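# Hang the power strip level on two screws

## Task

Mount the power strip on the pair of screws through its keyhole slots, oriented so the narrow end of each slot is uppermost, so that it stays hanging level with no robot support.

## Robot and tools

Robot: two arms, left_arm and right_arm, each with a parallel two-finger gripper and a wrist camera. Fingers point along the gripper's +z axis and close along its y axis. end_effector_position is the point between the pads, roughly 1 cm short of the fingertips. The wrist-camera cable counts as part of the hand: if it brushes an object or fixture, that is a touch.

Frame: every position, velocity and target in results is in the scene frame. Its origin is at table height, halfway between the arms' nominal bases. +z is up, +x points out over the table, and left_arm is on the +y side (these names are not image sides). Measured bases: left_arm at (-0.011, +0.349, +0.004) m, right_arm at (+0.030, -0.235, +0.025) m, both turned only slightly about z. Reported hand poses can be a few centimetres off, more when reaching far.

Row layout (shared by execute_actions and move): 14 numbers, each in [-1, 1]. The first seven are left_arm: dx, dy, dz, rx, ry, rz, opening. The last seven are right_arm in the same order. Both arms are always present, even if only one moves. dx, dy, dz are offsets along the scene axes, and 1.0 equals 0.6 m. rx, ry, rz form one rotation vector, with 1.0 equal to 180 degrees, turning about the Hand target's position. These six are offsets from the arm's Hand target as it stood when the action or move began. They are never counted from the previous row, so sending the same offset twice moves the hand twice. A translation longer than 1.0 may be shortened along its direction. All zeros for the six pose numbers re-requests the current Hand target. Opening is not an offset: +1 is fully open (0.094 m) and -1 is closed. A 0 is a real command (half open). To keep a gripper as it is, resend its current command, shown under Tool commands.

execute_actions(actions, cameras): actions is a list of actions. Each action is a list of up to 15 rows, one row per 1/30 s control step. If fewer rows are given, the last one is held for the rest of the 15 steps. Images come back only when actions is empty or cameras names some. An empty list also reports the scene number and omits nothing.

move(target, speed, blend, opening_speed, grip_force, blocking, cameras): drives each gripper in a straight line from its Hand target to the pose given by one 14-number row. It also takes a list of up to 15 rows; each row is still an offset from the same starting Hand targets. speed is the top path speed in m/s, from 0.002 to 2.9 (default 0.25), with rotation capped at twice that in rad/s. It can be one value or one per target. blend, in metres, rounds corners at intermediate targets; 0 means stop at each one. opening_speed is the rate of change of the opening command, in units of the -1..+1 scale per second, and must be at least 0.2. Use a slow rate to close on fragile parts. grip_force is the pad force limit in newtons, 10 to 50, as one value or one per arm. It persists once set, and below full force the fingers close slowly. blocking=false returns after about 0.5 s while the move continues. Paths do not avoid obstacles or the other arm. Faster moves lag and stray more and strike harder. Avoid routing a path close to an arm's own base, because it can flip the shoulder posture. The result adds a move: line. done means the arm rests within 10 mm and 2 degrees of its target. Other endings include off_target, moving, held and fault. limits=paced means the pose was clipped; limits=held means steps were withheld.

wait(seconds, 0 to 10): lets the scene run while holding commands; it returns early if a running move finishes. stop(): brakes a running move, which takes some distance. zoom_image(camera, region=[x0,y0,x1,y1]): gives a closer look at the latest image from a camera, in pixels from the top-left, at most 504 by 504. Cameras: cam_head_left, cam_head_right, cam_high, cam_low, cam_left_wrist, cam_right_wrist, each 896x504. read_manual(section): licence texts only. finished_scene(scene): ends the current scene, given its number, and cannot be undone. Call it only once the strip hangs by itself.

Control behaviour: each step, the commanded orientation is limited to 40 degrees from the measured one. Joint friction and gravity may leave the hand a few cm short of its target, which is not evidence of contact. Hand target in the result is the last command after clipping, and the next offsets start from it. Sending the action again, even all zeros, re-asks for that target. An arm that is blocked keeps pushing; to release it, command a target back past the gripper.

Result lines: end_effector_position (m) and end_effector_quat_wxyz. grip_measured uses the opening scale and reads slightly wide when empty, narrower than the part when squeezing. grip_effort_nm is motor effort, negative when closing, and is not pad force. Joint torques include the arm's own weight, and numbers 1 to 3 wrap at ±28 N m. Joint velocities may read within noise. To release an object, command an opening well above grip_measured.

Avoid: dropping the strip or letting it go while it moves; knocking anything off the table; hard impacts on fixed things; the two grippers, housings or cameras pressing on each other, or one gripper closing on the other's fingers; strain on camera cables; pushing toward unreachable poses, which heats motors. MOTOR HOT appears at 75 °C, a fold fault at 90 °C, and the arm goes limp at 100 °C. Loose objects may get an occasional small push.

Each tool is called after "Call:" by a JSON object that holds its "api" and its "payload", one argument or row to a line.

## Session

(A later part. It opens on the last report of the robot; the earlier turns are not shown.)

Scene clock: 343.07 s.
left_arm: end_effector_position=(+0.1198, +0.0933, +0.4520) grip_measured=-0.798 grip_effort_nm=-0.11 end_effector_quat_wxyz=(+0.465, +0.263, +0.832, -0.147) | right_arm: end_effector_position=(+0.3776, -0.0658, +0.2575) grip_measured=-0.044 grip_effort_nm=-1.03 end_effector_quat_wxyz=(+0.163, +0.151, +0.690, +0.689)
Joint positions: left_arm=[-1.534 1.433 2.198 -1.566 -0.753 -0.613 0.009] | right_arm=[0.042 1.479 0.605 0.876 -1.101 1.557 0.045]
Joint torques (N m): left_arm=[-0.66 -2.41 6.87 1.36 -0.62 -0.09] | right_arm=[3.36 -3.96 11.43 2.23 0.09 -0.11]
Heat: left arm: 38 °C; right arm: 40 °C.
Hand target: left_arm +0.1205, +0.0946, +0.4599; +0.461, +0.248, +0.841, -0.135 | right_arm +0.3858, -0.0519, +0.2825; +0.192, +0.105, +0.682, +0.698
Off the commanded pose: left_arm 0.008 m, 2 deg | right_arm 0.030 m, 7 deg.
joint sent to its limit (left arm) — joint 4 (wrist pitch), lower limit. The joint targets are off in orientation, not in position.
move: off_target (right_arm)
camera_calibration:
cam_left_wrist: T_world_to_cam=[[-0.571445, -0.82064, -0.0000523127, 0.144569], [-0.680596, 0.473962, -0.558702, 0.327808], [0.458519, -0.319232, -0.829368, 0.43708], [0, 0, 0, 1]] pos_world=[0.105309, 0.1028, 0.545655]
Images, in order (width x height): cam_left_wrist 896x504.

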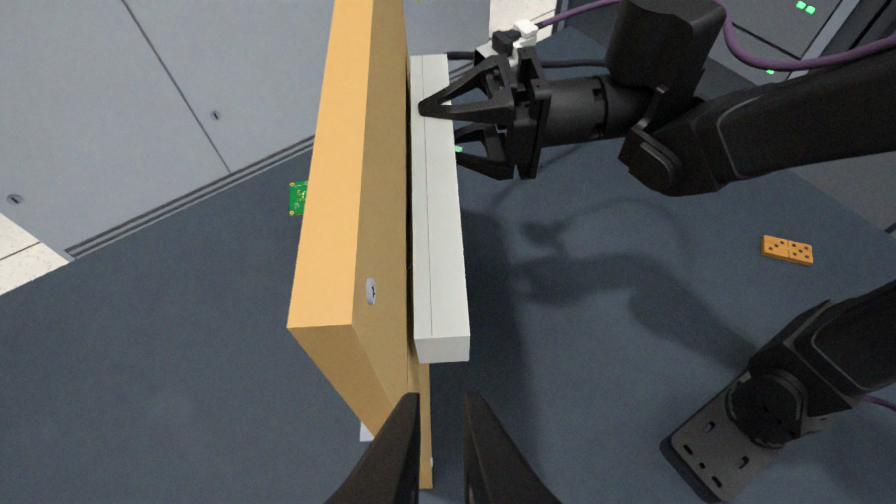

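Call:
{"api": "move", "payload": {
  "target": [0,0,0,0,0,0,-0.8, 0.003,0.004,-0.01,0,0.006,-0.002,-0.3],
  "speed": 0.04,
  "cameras": ["cam_left_wrist"]
}}

Call:
{"api": "zoom_image", "payload": {
  "camera": "cam_left_wrist",
  "region": [385, 40, 505, 145]
}}

Call:
{"api": "zoom_image", "payload": {
  "camera": "cam_left_wrist",
  "region": [385, 250, 505, 355]
}}

Scene clock: 345.90 s.
left_arm: end_effector_position=(+0.1198, +0.0933, +0.4520) grip_measured=-0.798 grip_effort_nm=-0.11 end_effector_quat_wxyz=(+0.465, +0.263, +0.832, -0.147) | right_arm: end_effector_position=(+0.3776, -0.0656, +0.2572) grip_measured=-0.044 grip_effort_nm=-1.03 end_effector_quat_wxyz=(+0.161, +0.150, +0.690, +0.690)
Joint positions: left_arm=[-1.534 1.433 2.198 -1.566 -0.753 -0.613 0.009] | right_arm=[0.041 1.485 0.605 0.888 -1.105 1.563 0.045]
Joint torques (N m): left_arm=[-0.66 -2.43 6.87 1.37 -0.62 -0.09] | right_arm=[4.4 -3.48 10.61 2.18 0.3 -0.13]
Heat: left arm: 38 °C; right arm: 40 °C.
Hand target: left_arm +0.1205, +0.0946, +0.4599; +0.461, +0.248, +0.841, -0.135 | right_arm +0.3875, -0.0494, +0.2764; +0.187, +0.113, +0.683, +0.696
Off the commanded pose: left_arm 0.008 m, 2 deg | right_arm 0.027 m, 5 deg.
joint sent to its limit (left arm) — joint 4 (wrist pitch), lower limit. The joint targets are off in orientation, not in position.
move: off_target (right_arm)
camera_calibration:
cam_left_wrist: T_world_to_cam=[[-0.571445, -0.82064, -0.0000523127, 0.144569], [-0.680596, 0.473962, -0.558702, 0.327808], [0.458519, -0.319232, -0.829368, 0.43708], [0, 0, 0, 1]] pos_world=[0.105309, 0.1028, 0.545655]
Images, in order (width x height): cam_left_wrist 896x504.

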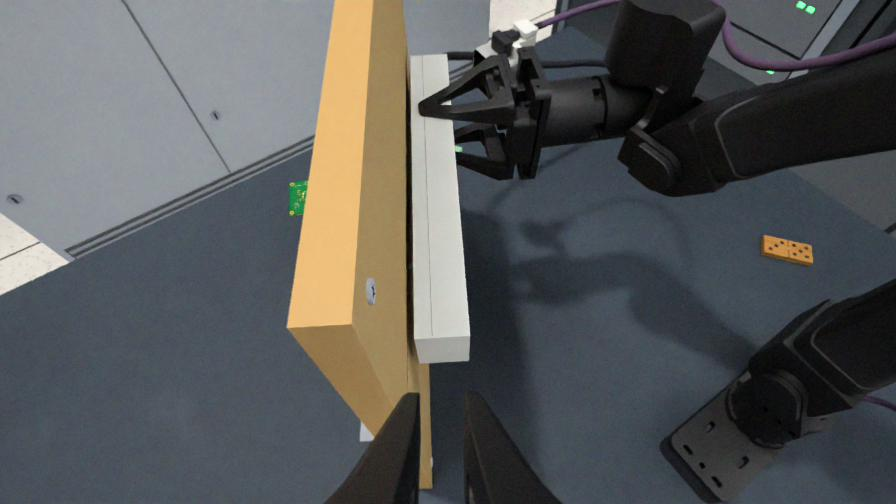

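Scaled by 4.200 from the camera's 896x504 image, which has a finer 1280x720 frame.

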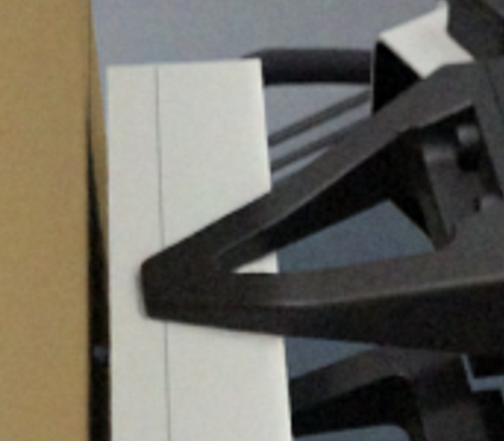

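Scaled by 4.200 from the camera's 896x504 image, which has a finer 1280x720 frame.

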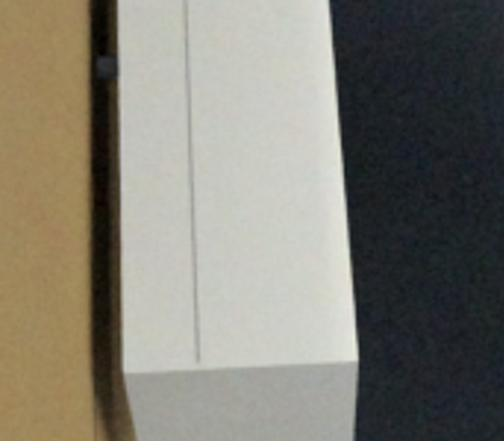

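Call:
{"api": "move", "payload": {
  "target": [0,0,0,0,0,0,-0.8, 0.0075,-0.003,0,0,0,0,-0.3],
  "speed": 0.04,
  "cameras": ["cam_left_wrist"]
}}

Call:
{"api": "zoom_image", "payload": {
  "camera": "cam_left_wrist",
  "region": [385, 40, 505, 145]
}}

Call:
{"api": "zoom_image", "payload": {
  "camera": "cam_left_wrist",
  "region": [385, 250, 505, 355]
}}

Scene clock: 349.47 s.
left_arm: end_effector_position=(+0.1198, +0.0933, +0.4520) grip_measured=-0.798 grip_effort_nm=-0.11 end_effector_quat_wxyz=(+0.465, +0.263, +0.832, -0.147) | right_arm: end_effector_position=(+0.3778, -0.0657, +0.2572) grip_measured=-0.044 grip_effort_nm=-1.03 end_effector_quat_wxyz=(+0.156, +0.144, +0.690, +0.692)
Joint positions: left_arm=[-1.534 1.433 2.198 -1.566 -0.753 -0.613 0.009] | right_arm=[0.036 1.5 0.614 0.9 -1.128 1.568 0.045]
Joint torques (N m): left_arm=[-0.66 -2.41 6.87 1.36 -0.62 -0.09] | right_arm=[4.44 -3.51 11.36 2.01 0.44 -0.12]
Heat: left arm: 38 °C; right arm: 40 °C.
Hand target: left_arm +0.1205, +0.0946, +0.4599; +0.461, +0.248, +0.841, -0.135 | right_arm +0.3921, -0.0512, +0.2766; +0.188, +0.113, +0.683, +0.696
Off the commanded pose: left_arm 0.008 m, 2 deg | right_arm 0.028 m, 5 deg.
joint sent to its limit (left arm) — joint 4 (wrist pitch), lower limit. The joint targets are off in orientation, not in position.
move: off_target (right_arm)
camera_calibration:
cam_left_wrist: T_world_to_cam=[[-0.571445, -0.82064, -0.0000523127, 0.144569], [-0.680596, 0.473962, -0.558702, 0.327808], [0.458519, -0.319232, -0.829368, 0.43708], [0, 0, 0, 1]] pos_world=[0.105309, 0.1028, 0.545655]
Images, in order (width x height): cam_left_wrist 896x504.

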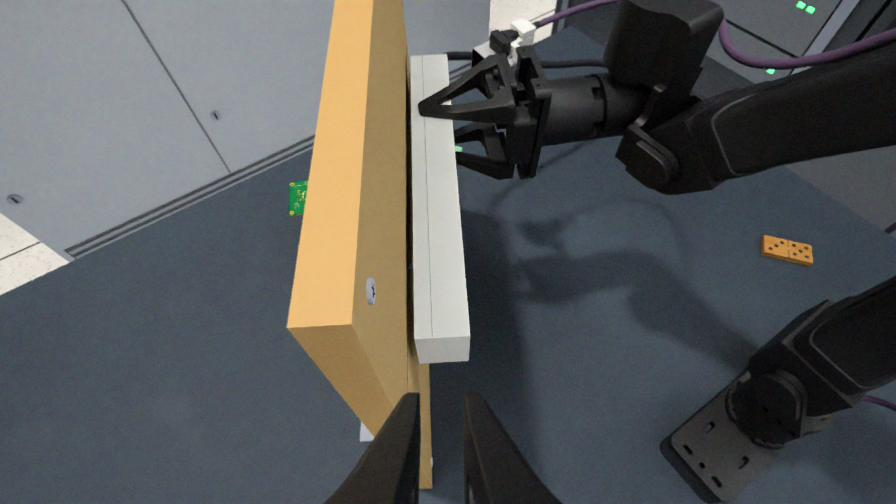

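Scaled by 4.200 from the camera's 896x504 image, which has a finer 1280x720 frame.

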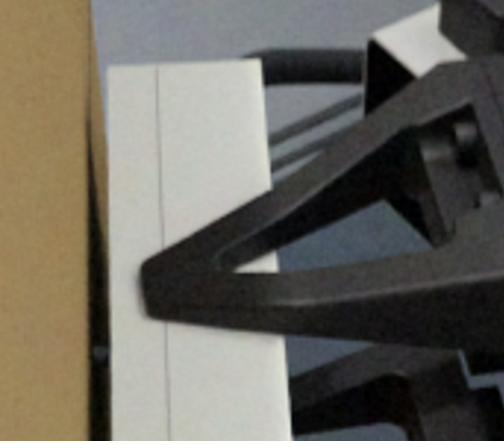

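Scaled by 4.200 from the camera's 896x504 image, which has a finer 1280x720 frame.

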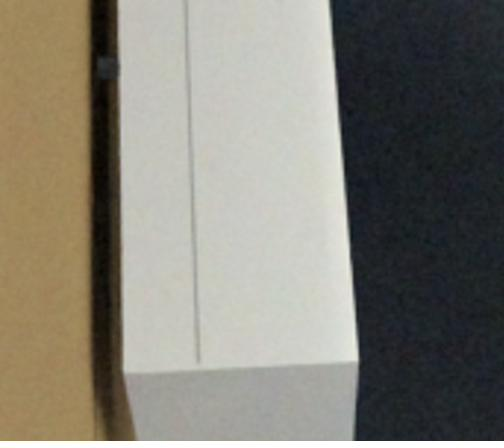

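Call:
{"api": "execute_actions", "payload": {
  "actions": [
    [[0,0,0,0,0,0,-0.8,0.0056,-0.0029,0.0089,0,0,0,-0.3],[0,0,0,0,0,0,-0.8,0.0039,-0.0013,0.0119,0,0,0,-0.3],[0,0,0,0,0,0,-0.8,-0.0027,0.0032,0.0071,0,0,0,-0.3],[0,0,0,0,0,0,-0.8,-0.0045,0.0048,-0.0025,0,0,0,-0.3],[0,0,0,0,0,0,-0.8,0.0012,0.0019,-0.0104,0,0,0,-0.3],[0,0,0,0,0,0,-0.8,0.0068,-0.001,-0.0114,0,0,0,-0.3],[0,0,0,0,0,0,-0.8,0.005,0.0006,-0.0049,0,0,0,-0.3],[0,0,0,0,0,0,-0.8,-0.0015,0.0051,0.0049,0,0,0,-0.3],[0,0,0,0,0,0,-0.8,-0.0033,0.0067,0.0114,0,0,0,-0.3],[0,0,0,0,0,0,-0.8,0.0023,0.0038,0.0104,0,0,0,-0.3],[0,0,0,0,0,0,-0.8,0.008,0.0009,0.0025,0,0,0,-0.3],[0,0,0,0,0,0,-0.8,0.0062,0.0025,-0.0071,0,0,0,-0.3],[0,0,0,0,0,0,-0.8,-0.0004,0.007,-0.0119,0,0,0,-0.3],[0,0,0,0,0,0,-0.8,-0.0021,0.0086,-0.0089,0,0,0,-0.3],[0,0,0,0,0,0,-0.8,0.0035,0.0057,0,0,0,0,-0.3]]
  ],
  "cameras": ["cam_left_wrist"]
}}

Call:
{"api": "zoom_image", "payload": {
  "camera": "cam_left_wrist",
  "region": [385, 40, 505, 145]
}}

Call:
{"api": "zoom_image", "payload": {
  "camera": "cam_left_wrist",
  "region": [385, 250, 505, 355]
}}

Scene clock: 354.10 s.
left_arm: end_effector_position=(+0.1198, +0.0933, +0.4520) grip_measured=-0.798 grip_effort_nm=-0.11 end_effector_quat_wxyz=(+0.465, +0.263, +0.832, -0.147) | right_arm: end_effector_position=(+0.3780, -0.0656, +0.2571) grip_measured=-0.044 grip_effort_nm=-1.03 end_effector_quat_wxyz=(+0.151, +0.138, +0.690, +0.694)
Joint positions: left_arm=[-1.534 1.433 2.198 -1.566 -0.753 -0.613 0.009] | right_arm=[0.032 1.514 0.622 0.915 -1.147 1.574 0.045]
Joint torques (N m): left_arm=[-0.66 -2.4 6.86 1.36 -0.62 -0.09] | right_arm=[5.76 -4.21 11.26 1.94 0.74 -0.14]
Heat: left arm: 38 °C; right arm: 41 °C.
Hand target: left_arm +0.1205, +0.0946, +0.4599; +0.461, +0.248, +0.841, -0.135 | right_arm +0.3942, -0.0478, +0.2765; +0.187, +0.113, +0.683, +0.696
Off the commanded pose: left_arm 0.008 m, 2 deg | right_arm 0.031 m, 5 deg.
joint sent to its limit (left arm) — joint 4 (wrist pitch), lower limit. The joint targets are off in orientation, not in position.
camera_calibration:
cam_left_wrist: T_world_to_cam=[[-0.571445, -0.82064, -0.0000523127, 0.144569], [-0.680596, 0.473962, -0.558702, 0.327808], [0.458519, -0.319232, -0.829368, 0.43708], [0, 0, 0, 1]] pos_world=[0.105309, 0.1028, 0.545655]
Images, in order (width x height): cam_left_wrist 896x504.

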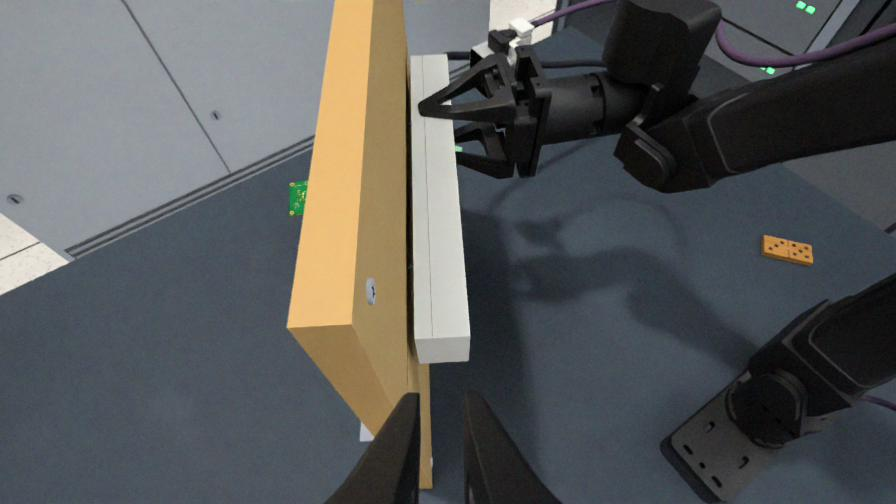

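Scaled by 4.200 from the camera's 896x504 image, which has a finer 1280x720 frame.

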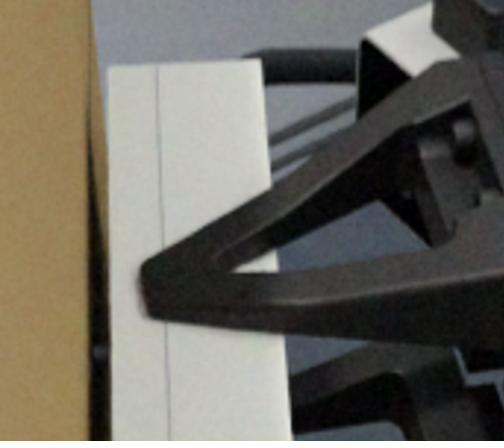

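Scaled by 4.200 from the camera's 896x504 image, which has a finer 1280x720 frame.

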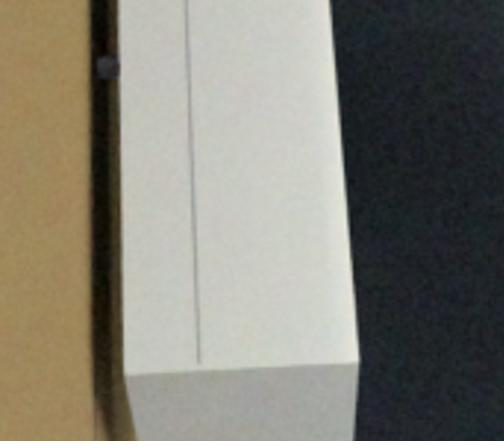

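Call:
{"api": "zoom_image", "payload": {
  "camera": "cam_left_wrist",
  "region": [395, 250, 435, 285]
}}

Call:
{"api": "zoom_image", "payload": {
  "camera": "cam_left_wrist",
  "region": [395, 108, 435, 143]
}}

Scaled by 12.600 from the camera's 896x504 image, which has a finer 1280x720 frame.

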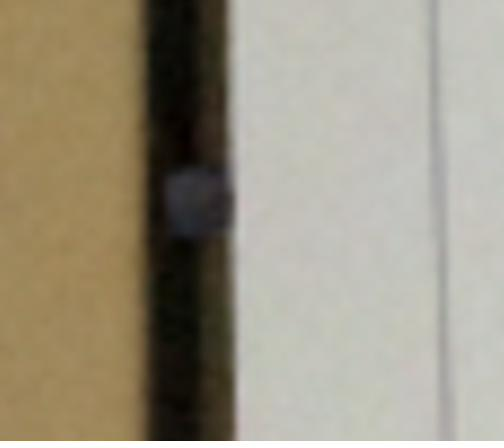

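Scaled by 12.600 from the camera's 896x504 image, which has a finer 1280x720 frame.

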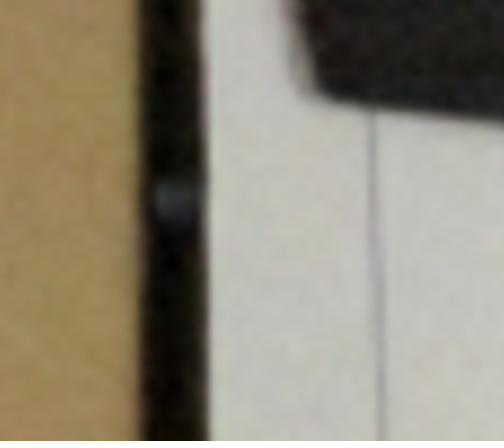

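Call:
{"api": "wait", "payload": {
  "seconds": 0,
  "cameras": ["cam_right_wrist", "cam_high"]
}}

Call:
{"api": "zoom_image", "payload": {
  "camera": "cam_right_wrist",
  "region": [220, 0, 750, 100]
}}

Call:
{"api": "zoom_image", "payload": {
  "camera": "cam_right_wrist",
  "region": [380, 0, 520, 80]
}}

Call:
{"api": "zoom_image", "payload": {
  "camera": "cam_high",
  "region": [310, 120, 550, 290]
}}

Scene clock: 365.97 s.
left_arm: end_effector_position=(+0.1198, +0.0933, +0.4520) grip_measured=-0.798 grip_effort_nm=-0.11 end_effector_quat_wxyz=(+0.465, +0.263, +0.832, -0.147) | right_arm: end_effector_position=(+0.3780, -0.0656, +0.2571) grip_measured=-0.044 grip_effort_nm=-1.03 end_effector_quat_wxyz=(+0.151, +0.138, +0.690, +0.694)
Joint positions: left_arm=[-1.534 1.433 2.198 -1.566 -0.753 -0.613 0.009] | right_arm=[0.032 1.514 0.622 0.915 -1.147 1.574 0.045]
Joint torques (N m): left_arm=[-0.68 -2.43 6.86 1.36 -0.62 -0.09] | right_arm=[5.55 -4.23 11.41 1.94 0.74 -0.2]
Motor temperatures (°C): left_arm=[26 28 38 37 28 27 27] | right_arm=[30 28 42 38 27 25 26]
Heat: left arm: 38 °C; right arm: 42 °C.
Hand target: left_arm +0.1205, +0.0946, +0.4599; +0.461, +0.248, +0.841, -0.135 | right_arm +0.3942, -0.0478, +0.2765; +0.187, +0.113, +0.683, +0.696
Tool commands: left_gripper/opening=-0.8 right_gripper/opening=-0.3
Off the commanded pose: left_arm 0.008 m, 2 deg | right_arm 0.031 m, 5 deg.
camera_calibration:
cam_right_wrist: T_world_to_cam=[[0.0434878, 0.0173271, -0.998904, 0.246467], [-0.998946, -0.0139742, -0.043732, 0.424067], [-0.0147166, 0.999752, 0.0167011, 0.156823], [0, 0, 0, 1]] pos_world=[0.415209, -0.155129, 0.262123]
Images, in order (width x height): cam_high 896x504, cam_right_wrist 896x504.

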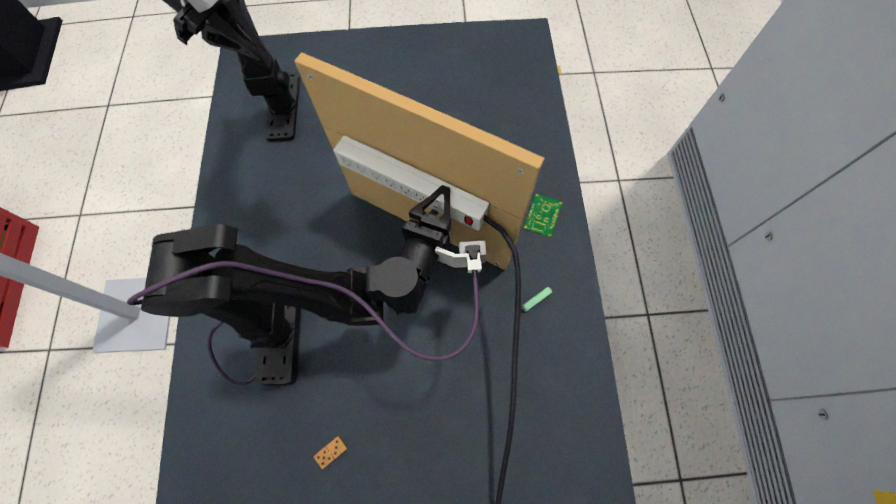

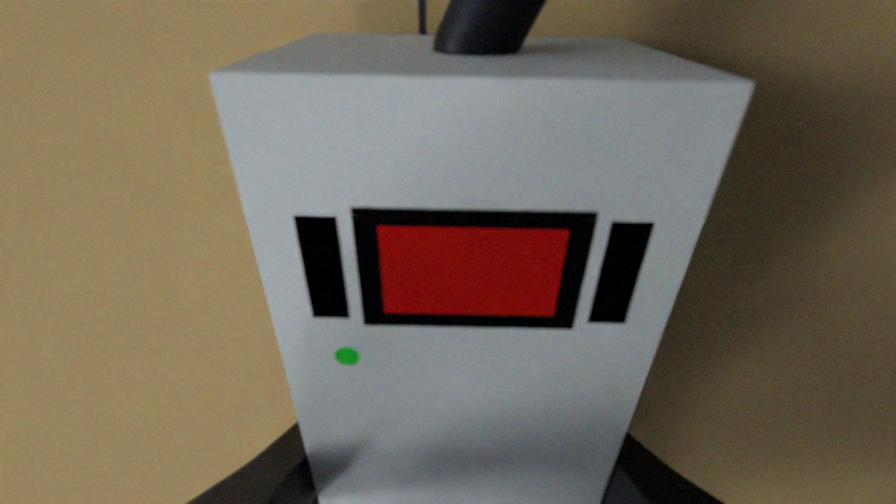

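Region (220, 0, 750, 100) is 530x100 pixels. A region can be at most 504 by 504 pixels.

Scaled by 3.600 from the camera's 896x504 image, which has a finer 1280x720 frame.

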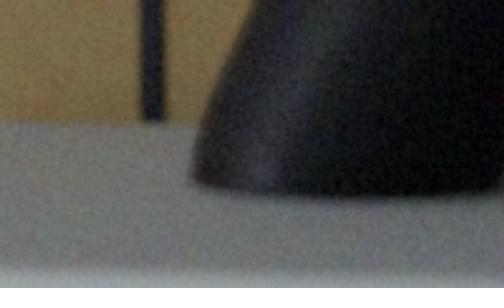

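Scaled by 2.100 from the camera's 896x504 image, which has a finer 1280x720 frame.

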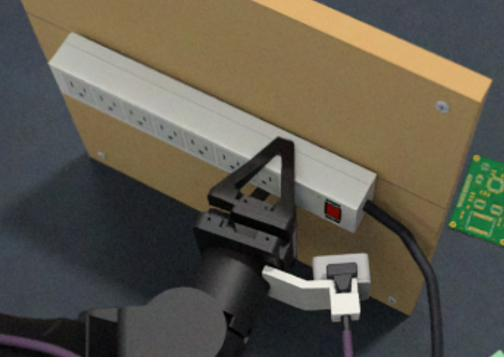

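Call:
{"api": "move", "payload": {
  "target": [0,0,0,0,0,0,-0.8, -0.010,0.0062,0.002,0.0056,0.0127,0,-0.3],
  "speed": 0.04,
  "cameras": ["cam_left_wrist", "cam_right_wrist"]
}}

Call:
{"api": "zoom_image", "payload": {
  "camera": "cam_left_wrist",
  "region": [395, 250, 435, 285]
}}

Call:
{"api": "zoom_image", "payload": {
  "camera": "cam_left_wrist",
  "region": [395, 108, 435, 143]
}}

Scene clock: 371.60 s.
left_arm: end_effector_position=(+0.1198, +0.0933, +0.4520) grip_measured=-0.798 grip_effort_nm=-0.11 end_effector_quat_wxyz=(+0.465, +0.263, +0.832, -0.147) | right_arm: end_effector_position=(+0.3780, -0.0656, +0.2574) grip_measured=-0.044 grip_effort_nm=-1.03 end_effector_quat_wxyz=(+0.147, +0.142, +0.689, +0.695)
Joint positions: left_arm=[-1.534 1.433 2.198 -1.566 -0.753 -0.613 0.009] | right_arm=[0.032 1.513 0.622 0.915 -1.147 1.587 0.045]
Joint torques (N m): left_arm=[-0.65 -2.41 6.86 1.36 -0.62 -0.1] | right_arm=[6.76 -6.17 9.58 1.84 0.85 0.13]
Heat: left arm: 38 °C; right arm: 42 °C.
Hand target: left_arm +0.1205, +0.0946, +0.4599; +0.461, +0.248, +0.841, -0.135 | right_arm +0.3882, -0.0441, +0.2777; +0.173, +0.129, +0.681, +0.700
Off the commanded pose: left_arm 0.008 m, 2 deg | right_arm 0.031 m, 4 deg.
joint sent to its limit (left arm) — joint 4 (wrist pitch), lower limit. The joint targets are off in orientation, not in position.
move: off_target (right_arm)
camera_calibration:
cam_left_wrist: T_world_to_cam=[[-0.571445, -0.82064, -0.0000523127, 0.144569], [-0.680596, 0.473962, -0.558702, 0.327808], [0.458519, -0.319232, -0.829368, 0.43708], [0, 0, 0, 1]] pos_world=[0.105309, 0.1028, 0.545655]
cam_right_wrist: T_world_to_cam=[[0.0323304, 0.0224621, -0.999225, 0.251311], [-0.999376, -0.0135271, -0.0326394, 0.421415], [-0.0142498, 0.999656, 0.0220107, 0.155352], [0, 0, 0, 1]] pos_world=[0.415241, -0.155243, 0.261452]
Images, in order (width x height): cam_left_wrist 896x504, cam_right_wrist 896x504.

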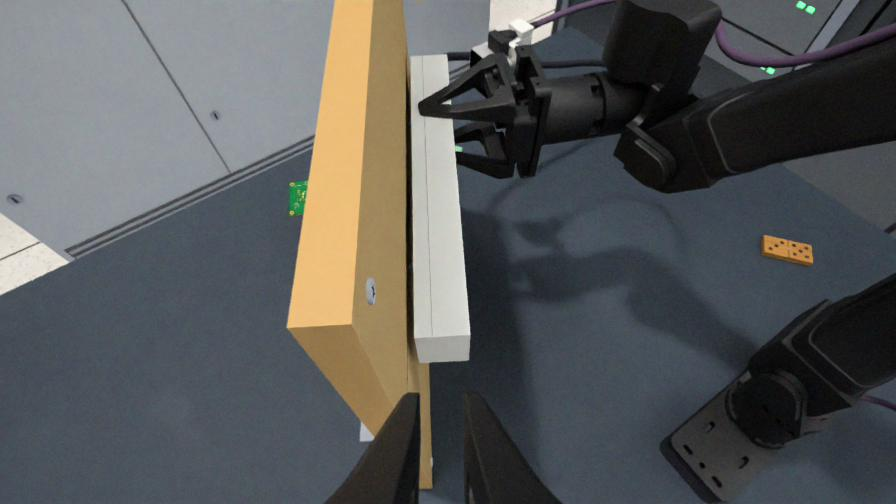

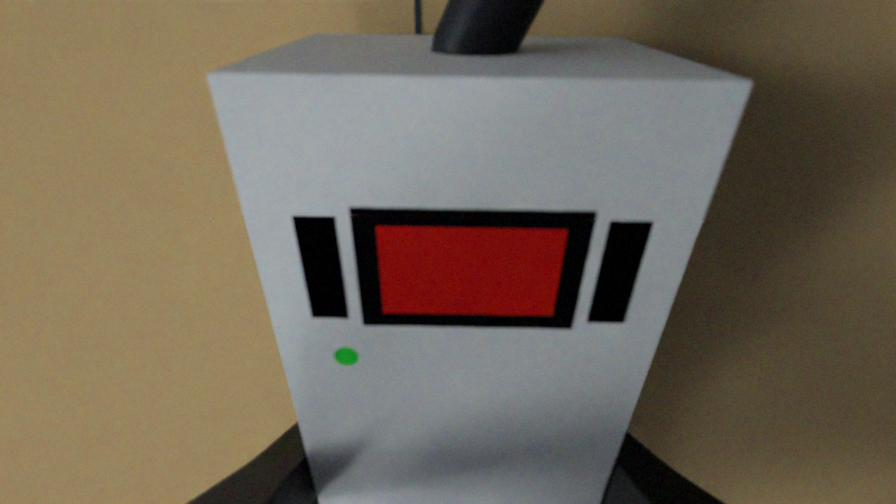

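Scaled by 12.600 from the camera's 896x504 image, which has a finer 1280x720 frame.

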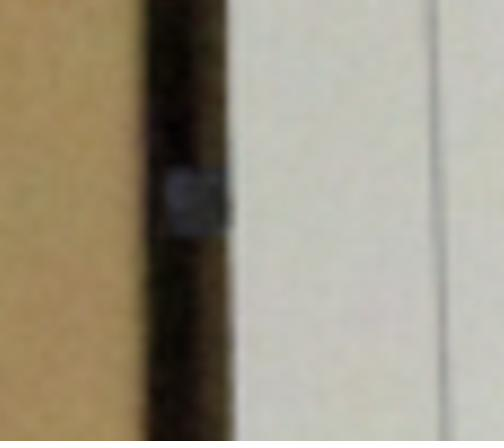

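Scaled by 12.600 from the camera's 896x504 image, which has a finer 1280x720 frame.

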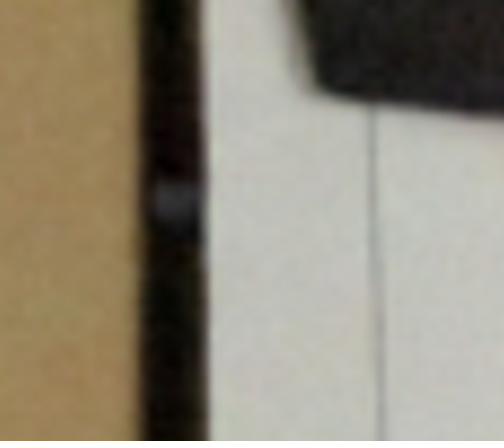

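Call:
{"api": "move", "payload": {
  "target": [0,0,0,0,0,0,-0.8, 0.008,-0.02,0.004,0,0,0,-0.3],
  "speed": 0.05,
  "cameras": []
}}

Scene clock: 384.23 s.
left_arm: end_effector_position=(+0.1198, +0.0933, +0.4520) grip_measured=-0.798 grip_effort_nm=-0.11 end_effector_quat_wxyz=(+0.465, +0.263, +0.832, -0.147) | right_arm: end_effector_position=(+0.3779, -0.0658, +0.2574) grip_measured=-0.044 grip_effort_nm=-1.03 end_effector_quat_wxyz=(+0.146, +0.143, +0.689, +0.695)
Joint positions: left_arm=[-1.534 1.433 2.198 -1.566 -0.753 -0.613 0.009] | right_arm=[0.032 1.513 0.622 0.913 -1.148 1.588 0.045]
Joint torques (N m): left_arm=[-0.66 -2.41 6.87 1.36 -0.62 -0.1] | right_arm=[3.14 -5.29 11.6 1.8 0.43 0.12]
Heat: left arm: 38 °C; right arm: 42 °C.
Hand target: left_arm +0.1205, +0.0946, +0.4599; +0.461, +0.248, +0.841, -0.135 | right_arm +0.3929, -0.0560, +0.2801; +0.173, +0.129, +0.681, +0.700
Off the commanded pose: left_arm 0.008 m, 2 deg | right_arm 0.029 m, 4 deg.
joint sent to its limit (left arm) — joint 4 (wrist pitch), lower limit. The joint targets are off in orientation, not in position.
move: off_target (right_arm)
No camera images: "cameras" was empty.

Call:
{"api": "move", "payload": {
  "target": [0,0,0,0,0,0,-0.8, 0.013,-0.006,0.003,0,0,0,-0.3],
  "speed": 0.05,
  "cameras": ["cam_left_wrist"]
}}

Call:
{"api": "zoom_image", "payload": {
  "camera": "cam_left_wrist",
  "region": [395, 250, 435, 285]
}}

Call:
{"api": "zoom_image", "payload": {
  "camera": "cam_left_wrist",
  "region": [395, 108, 435, 143]
}}

Scene clock: 385.67 s.
left_arm: end_effector_position=(+0.1198, +0.0933, +0.4520) grip_measured=-0.798 grip_effort_nm=-0.11 end_effector_quat_wxyz=(+0.465, +0.263, +0.832, -0.147) | right_arm: end_effector_position=(+0.3781, -0.0660, +0.2579) grip_measured=-0.044 grip_effort_nm=-1.03 end_effector_quat_wxyz=(+0.135, +0.135, +0.692, +0.696)
Joint positions: left_arm=[-1.534 1.433 2.198 -1.566 -0.753 -0.613 0.009] | right_arm=[0.024 1.526 0.642 0.899 -1.182 1.586 0.045]
Joint torques (N m): left_arm=[-0.68 -2.43 6.86 1.36 -0.63 -0.1] | right_arm=[2.48 -4.74 12.15 1.88 0.67 0.19]
Heat: left arm: 38 °C; right arm: 42 °C.
Hand target: left_arm +0.1205, +0.0946, +0.4599; +0.461, +0.248, +0.841, -0.135 | right_arm +0.4008, -0.0597, +0.2820; +0.173, +0.129, +0.681, +0.700
Off the commanded pose: left_arm 0.008 m, 2 deg | right_arm 0.034 m, 5 deg.
joint sent to its limit (left arm) — joint 4 (wrist pitch), lower limit. The joint targets are off in orientation, not in position.
move: off_target (right_arm)
camera_calibration:
cam_left_wrist: T_world_to_cam=[[-0.571445, -0.82064, -0.0000523127, 0.144569], [-0.680596, 0.473962, -0.558702, 0.327808], [0.458519, -0.319232, -0.829368, 0.43708], [0, 0, 0, 1]] pos_world=[0.105309, 0.1028, 0.545655]
Images, in order (width x height): cam_left_wrist 896x504.

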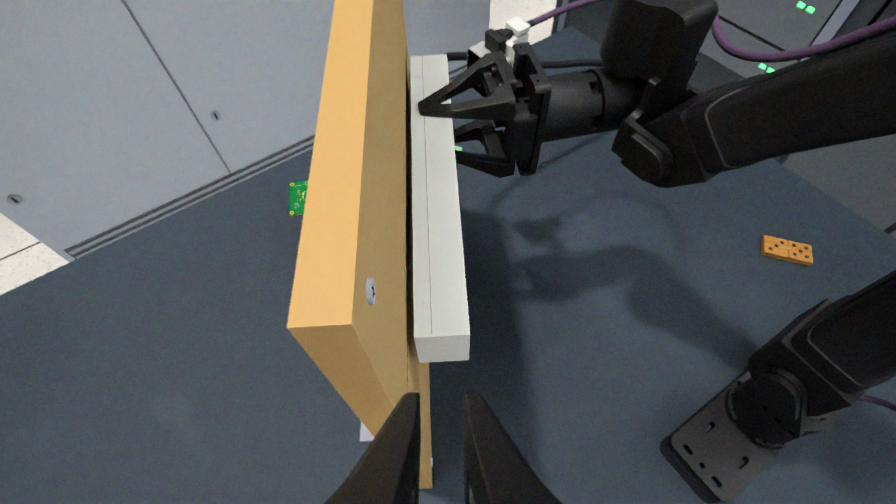

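Scaled by 12.600 from the camera's 896x504 image, which has a finer 1280x720 frame.

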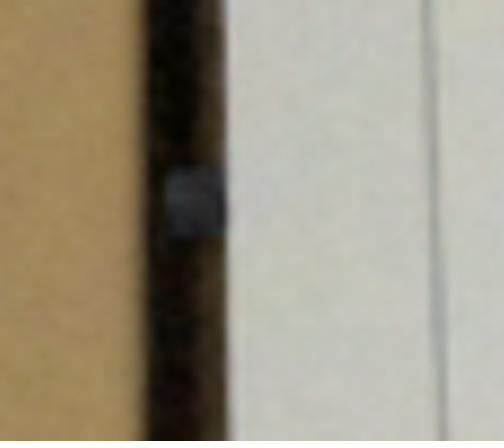

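Scaled by 12.600 from the camera's 896x504 image, which has a finer 1280x720 frame.

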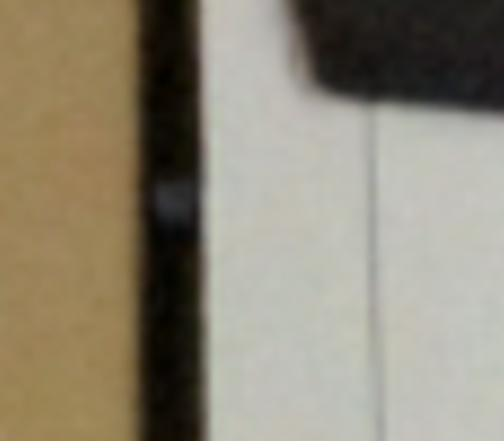

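Call:
{"api": "move", "payload": {
  "target": [0,0,0,0,0,0,-0.8, -0.0503,0.02,0,0,0,0,-0.3],
  "speed": 0.06,
  "cameras": ["cam_left_wrist"]
}}

Call:
{"api": "zoom_image", "payload": {
  "camera": "cam_left_wrist",
  "region": [395, 250, 435, 285]
}}

Call:
{"api": "zoom_image", "payload": {
  "camera": "cam_left_wrist",
  "region": [395, 108, 435, 143]
}}

Scene clock: 388.37 s.
left_arm: end_effector_position=(+0.1198, +0.0933, +0.4520) grip_measured=-0.798 grip_effort_nm=-0.11 end_effector_quat_wxyz=(+0.465, +0.263, +0.832, -0.147) | right_arm: end_effector_position=(+0.3778, -0.0656, +0.2583) grip_measured=-0.044 grip_effort_nm=-1.03 end_effector_quat_wxyz=(+0.158, +0.162, +0.689, +0.688)
Joint positions: left_arm=[-1.534 1.433 2.198 -1.566 -0.753 -0.613 0.009] | right_arm=[0.046 1.467 0.606 0.855 -1.088 1.571 0.045]
Joint torques (N m): left_arm=[-0.66 -2.43 6.86 1.36 -0.62 -0.1] | right_arm=[5 -8.7 7.01 2.17 0.23 0.22]
Heat: left arm: 38 °C; right arm: 42 °C.
Hand target: left_arm +0.1205, +0.0946, +0.4599; +0.461, +0.248, +0.841, -0.135 | right_arm +0.3707, -0.0477, +0.2819; +0.173, +0.129, +0.681, +0.700
Off the commanded pose: left_arm 0.008 m, 2 deg | right_arm 0.031 m, 5 deg.
joint sent to its limit (left arm) — joint 4 (wrist pitch), lower limit. The joint targets are off in orientation, not in position.
move: off_target (right_arm)
camera_calibration:
cam_left_wrist: T_world_to_cam=[[-0.571445, -0.82064, -0.0000523127, 0.144569], [-0.680596, 0.473962, -0.558702, 0.327808], [0.458519, -0.319232, -0.829368, 0.43708], [0, 0, 0, 1]] pos_world=[0.105309, 0.1028, 0.545655]
Images, in order (width x height): cam_left_wrist 896x504.

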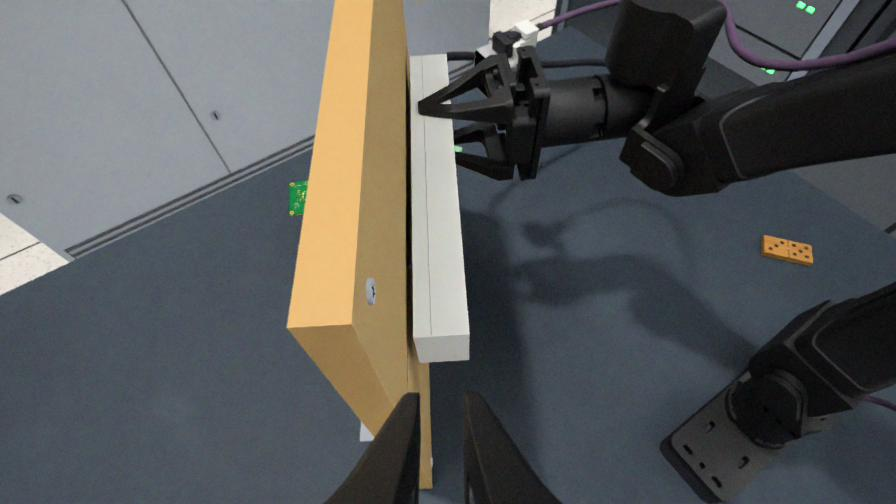

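Scaled by 12.600 from the camera's 896x504 image, which has a finer 1280x720 frame.

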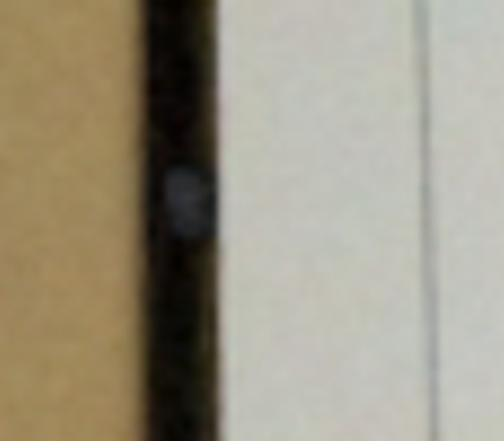

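Scaled by 12.600 from the camera's 896x504 image, which has a finer 1280x720 frame.

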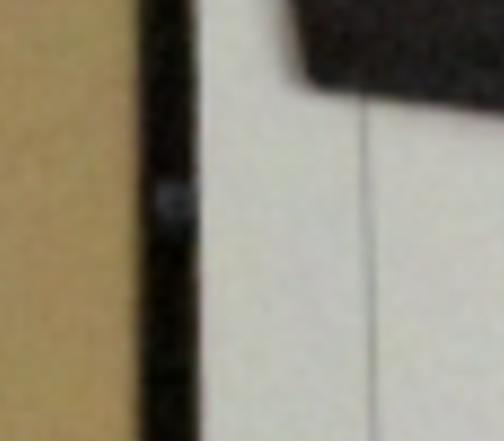

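Call:
{"api": "move", "payload": {
  "target": [0,0,0,0,0,0,-0.8, 0.007,0.0114,0,0,0,0,-0.3],
  "speed": 0.05,
  "cameras": ["cam_left_wrist"]
}}

Call:
{"api": "zoom_image", "payload": {
  "camera": "cam_left_wrist",
  "region": [395, 250, 435, 285]
}}

Call:
{"api": "zoom_image", "payload": {
  "camera": "cam_left_wrist",
  "region": [395, 108, 435, 143]
}}

Scene clock: 390.07 s.
left_arm: end_effector_position=(+0.1198, +0.0933, +0.4520) grip_measured=-0.798 grip_effort_nm=-0.11 end_effector_quat_wxyz=(+0.465, +0.263, +0.832, -0.147) | right_arm: end_effector_position=(+0.3778, -0.0653, +0.2583) grip_measured=-0.044 grip_effort_nm=-1.03 end_effector_quat_wxyz=(+0.158, +0.163, +0.689, +0.688)
Joint positions: left_arm=[-1.534 1.433 2.198 -1.566 -0.753 -0.613 0.009] | right_arm=[0.047 1.467 0.606 0.854 -1.086 1.571 0.045]
Joint torques (N m): left_arm=[-0.66 -2.41 6.86 1.37 -0.62 -0.1] | right_arm=[6.93 -7.47 8.21 2.13 0.44 0.23]
Heat: left arm: 38 °C; right arm: 42 °C.
Hand target: left_arm +0.1205, +0.0946, +0.4599; +0.461, +0.248, +0.841, -0.135 | right_arm +0.3748, -0.0409, +0.2820; +0.173, +0.129, +0.681, +0.700
Off the commanded pose: left_arm 0.008 m, 2 deg | right_arm 0.034 m, 5 deg.
joint sent to its limit (left arm) — joint 4 (wrist pitch), lower limit. The joint targets are off in orientation, not in position.
move: off_target (right_arm)
camera_calibration:
cam_left_wrist: T_world_to_cam=[[-0.571445, -0.82064, -0.0000523127, 0.144569], [-0.680596, 0.473962, -0.558702, 0.327808], [0.458519, -0.319232, -0.829368, 0.43708], [0, 0, 0, 1]] pos_world=[0.105309, 0.1028, 0.545655]
Images, in order (width x height): cam_left_wrist 896x504.

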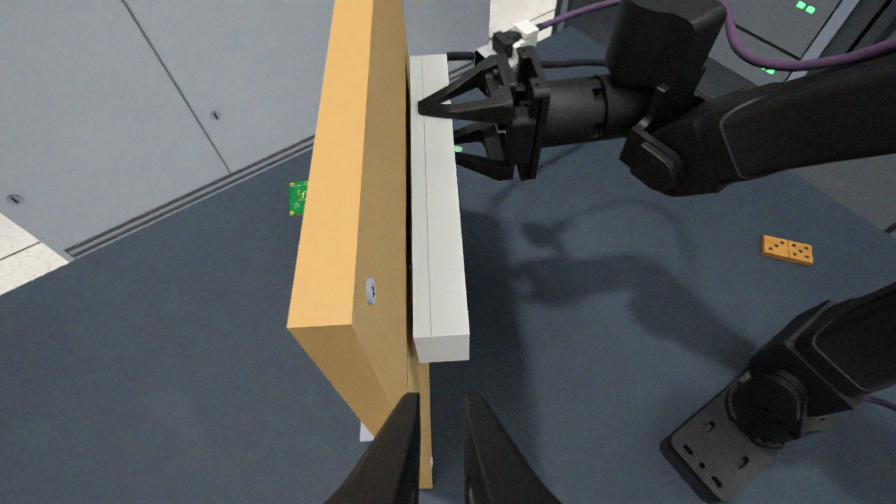

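Scaled by 12.600 from the camera's 896x504 image, which has a finer 1280x720 frame.

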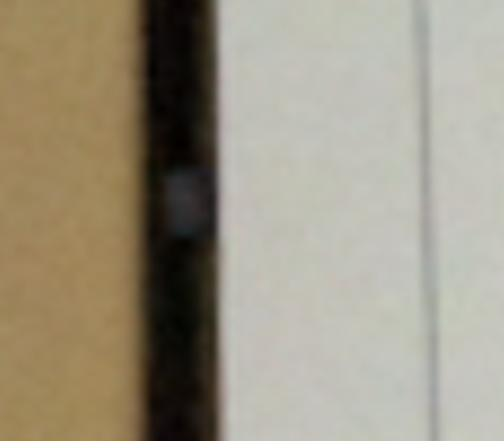

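Scaled by 12.600 from the camera's 896x504 image, which has a finer 1280x720 frame.

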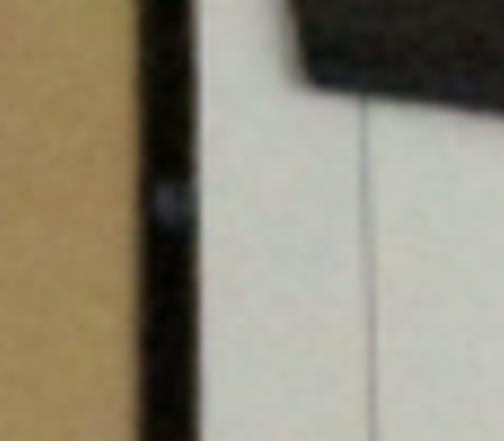

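Call:
{"api": "move", "payload": {
  "target": [0,0,0,0,0,0,-0.8, -0.006,-0.0105,0.022,0,0,0,-0.3],
  "speed": 0.05,
  "cameras": []
}}

Scene clock: 392.67 s.
left_arm: end_effector_position=(+0.1198, +0.0933, +0.4520) grip_measured=-0.798 grip_effort_nm=-0.11 end_effector_quat_wxyz=(+0.465, +0.263, +0.832, -0.147) | right_arm: end_effector_position=(+0.3774, -0.0654, +0.2582) grip_measured=-0.044 grip_effort_nm=-1.03 end_effector_quat_wxyz=(+0.161, +0.174, +0.693, +0.681)
Joint positions: left_arm=[-1.534 1.433 2.198 -1.566 -0.753 -0.613 0.009] | right_arm=[0.053 1.437 0.606 0.791 -1.059 1.549 0.045]
Joint torques (N m): left_arm=[-0.66 -2.41 6.87 1.36 -0.62 -0.1] | right_arm=[4.68 -9.1 9.94 2.12 -0.05 0.4]
Heat: left arm: 38 °C; right arm: 42 °C.
Hand target: left_arm +0.1205, +0.0946, +0.4599; +0.461, +0.248, +0.841, -0.135 | right_arm +0.3712, -0.0471, +0.2952; +0.173, +0.129, +0.681, +0.700
Off the commanded pose: left_arm 0.008 m, 2 deg | right_arm 0.042 m, 6 deg.
joint sent to its limit (left arm) — joint 4 (wrist pitch), lower limit. The joint targets are off in orientation, not in position.
move: off_target (right_arm)
No camera images: "cameras" was empty.

Call:
{"api": "move", "payload": {
  "target": [0,0,0,0,0,0,-0.8, 0.0237,0.009,-0.027,-0.0046,-0.0101,0.0056,-0.3],
  "speed": 0.06,
  "cameras": ["cam_left_wrist", "cam_right_wrist"]
}}

Call:
{"api": "zoom_image", "payload": {
  "camera": "cam_left_wrist",
  "region": [395, 250, 435, 285]
}}

Call:
{"api": "zoom_image", "payload": {
  "camera": "cam_left_wrist",
  "region": [395, 108, 435, 143]
}}

Call:
{"api": "zoom_image", "payload": {
  "camera": "cam_right_wrist",
  "region": [380, 0, 520, 80]
}}

Scene clock: 396.63 s.
left_arm: end_effector_position=(+0.1198, +0.0933, +0.4520) grip_measured=-0.798 grip_effort_nm=-0.11 end_effector_quat_wxyz=(+0.465, +0.263, +0.832, -0.147) | right_arm: end_effector_position=(+0.3779, -0.0650, +0.2572) grip_measured=-0.044 grip_effort_nm=-1.03 end_effector_quat_wxyz=(+0.158, +0.157, +0.689, +0.689)
Joint positions: left_arm=[-1.534 1.433 2.198 -1.566 -0.753 -0.613 0.009] | right_arm=[0.046 1.478 0.606 0.871 -1.095 1.569 0.045]
Joint torques (N m): left_arm=[-0.66 -2.41 6.86 1.36 -0.62 -0.09] | right_arm=[5.93 -3.45 11.58 2.16 0.25 -0.11]
Heat: left arm: 38 °C; right arm: 41 °C.
Hand target: left_arm +0.1205, +0.0946, +0.4599; +0.461, +0.248, +0.841, -0.135 | right_arm +0.3854, -0.0417, +0.2789; +0.178, +0.110, +0.684, +0.699
Off the commanded pose: left_arm 0.008 m, 2 deg | right_arm 0.033 m, 6 deg.
joint sent to its limit (left arm) — joint 4 (wrist pitch), lower limit. The joint targets are off in orientation, not in position.
move: off_target (right_arm)
camera_calibration:
cam_left_wrist: T_world_to_cam=[[-0.571445, -0.82064, -0.0000523127, 0.144569], [-0.680596, 0.473962, -0.558702, 0.327808], [0.458519, -0.319232, -0.829368, 0.43708], [0, 0, 0, 1]] pos_world=[0.105309, 0.1028, 0.545655]
cam_right_wrist: T_world_to_cam=[[0.0260909, 0.0138684, -0.999563, 0.253071], [-0.99935, 0.0252565, -0.0257349, 0.422088], [0.0248886, 0.999585, 0.0145184, 0.141819], [0, 0, 0, 1]] pos_world=[0.411681, -0.15593, 0.261764]
Images, in order (width x height): cam_left_wrist 896x504, cam_right_wrist 896x504.

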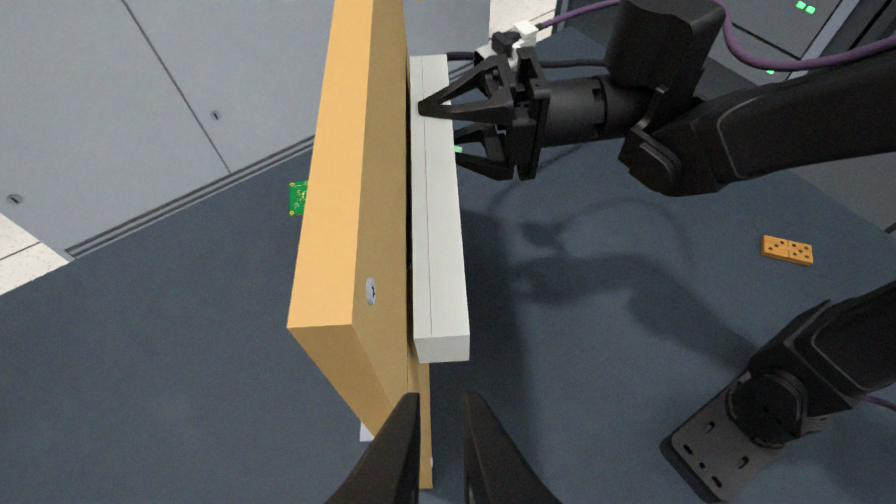

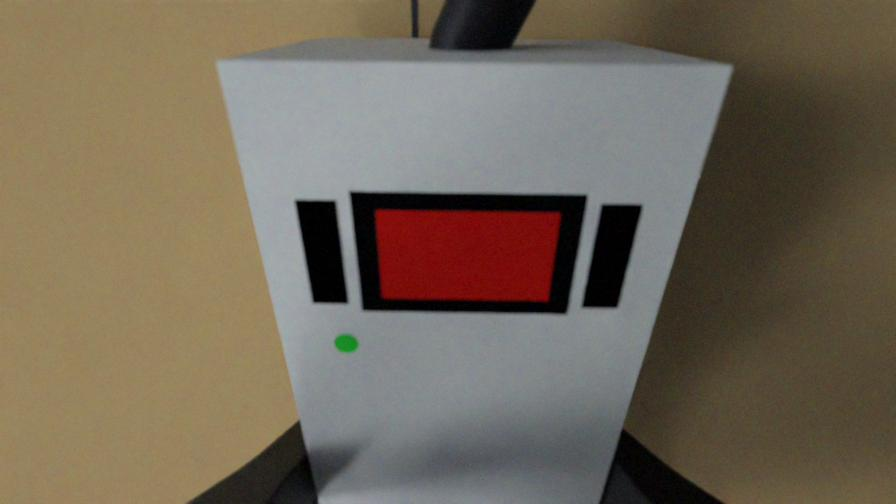

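Scaled by 12.600 from the camera's 896x504 image, which has a finer 1280x720 frame.

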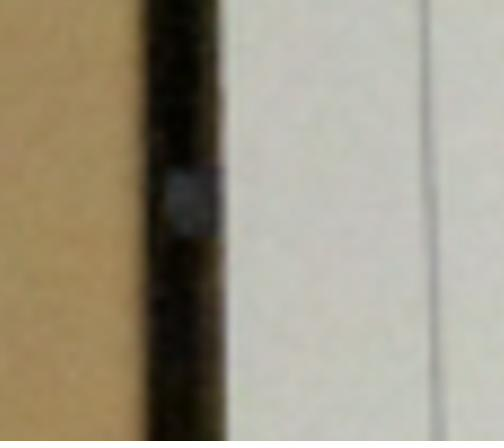

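Scaled by 12.600 from the camera's 896x504 image, which has a finer 1280x720 frame.

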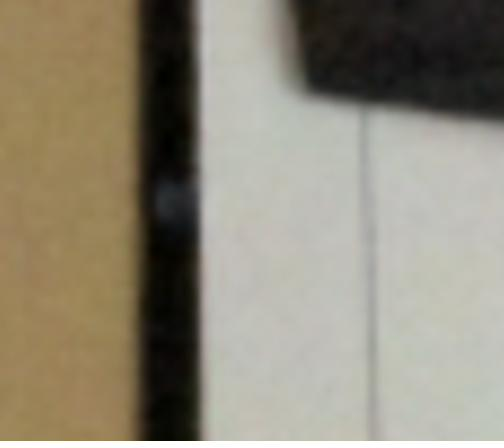

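Scaled by 3.600 from the camera's 896x504 image, which has a finer 1280x720 frame.

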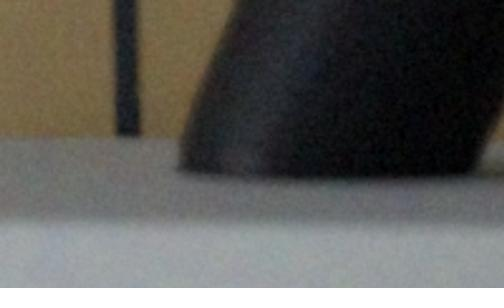

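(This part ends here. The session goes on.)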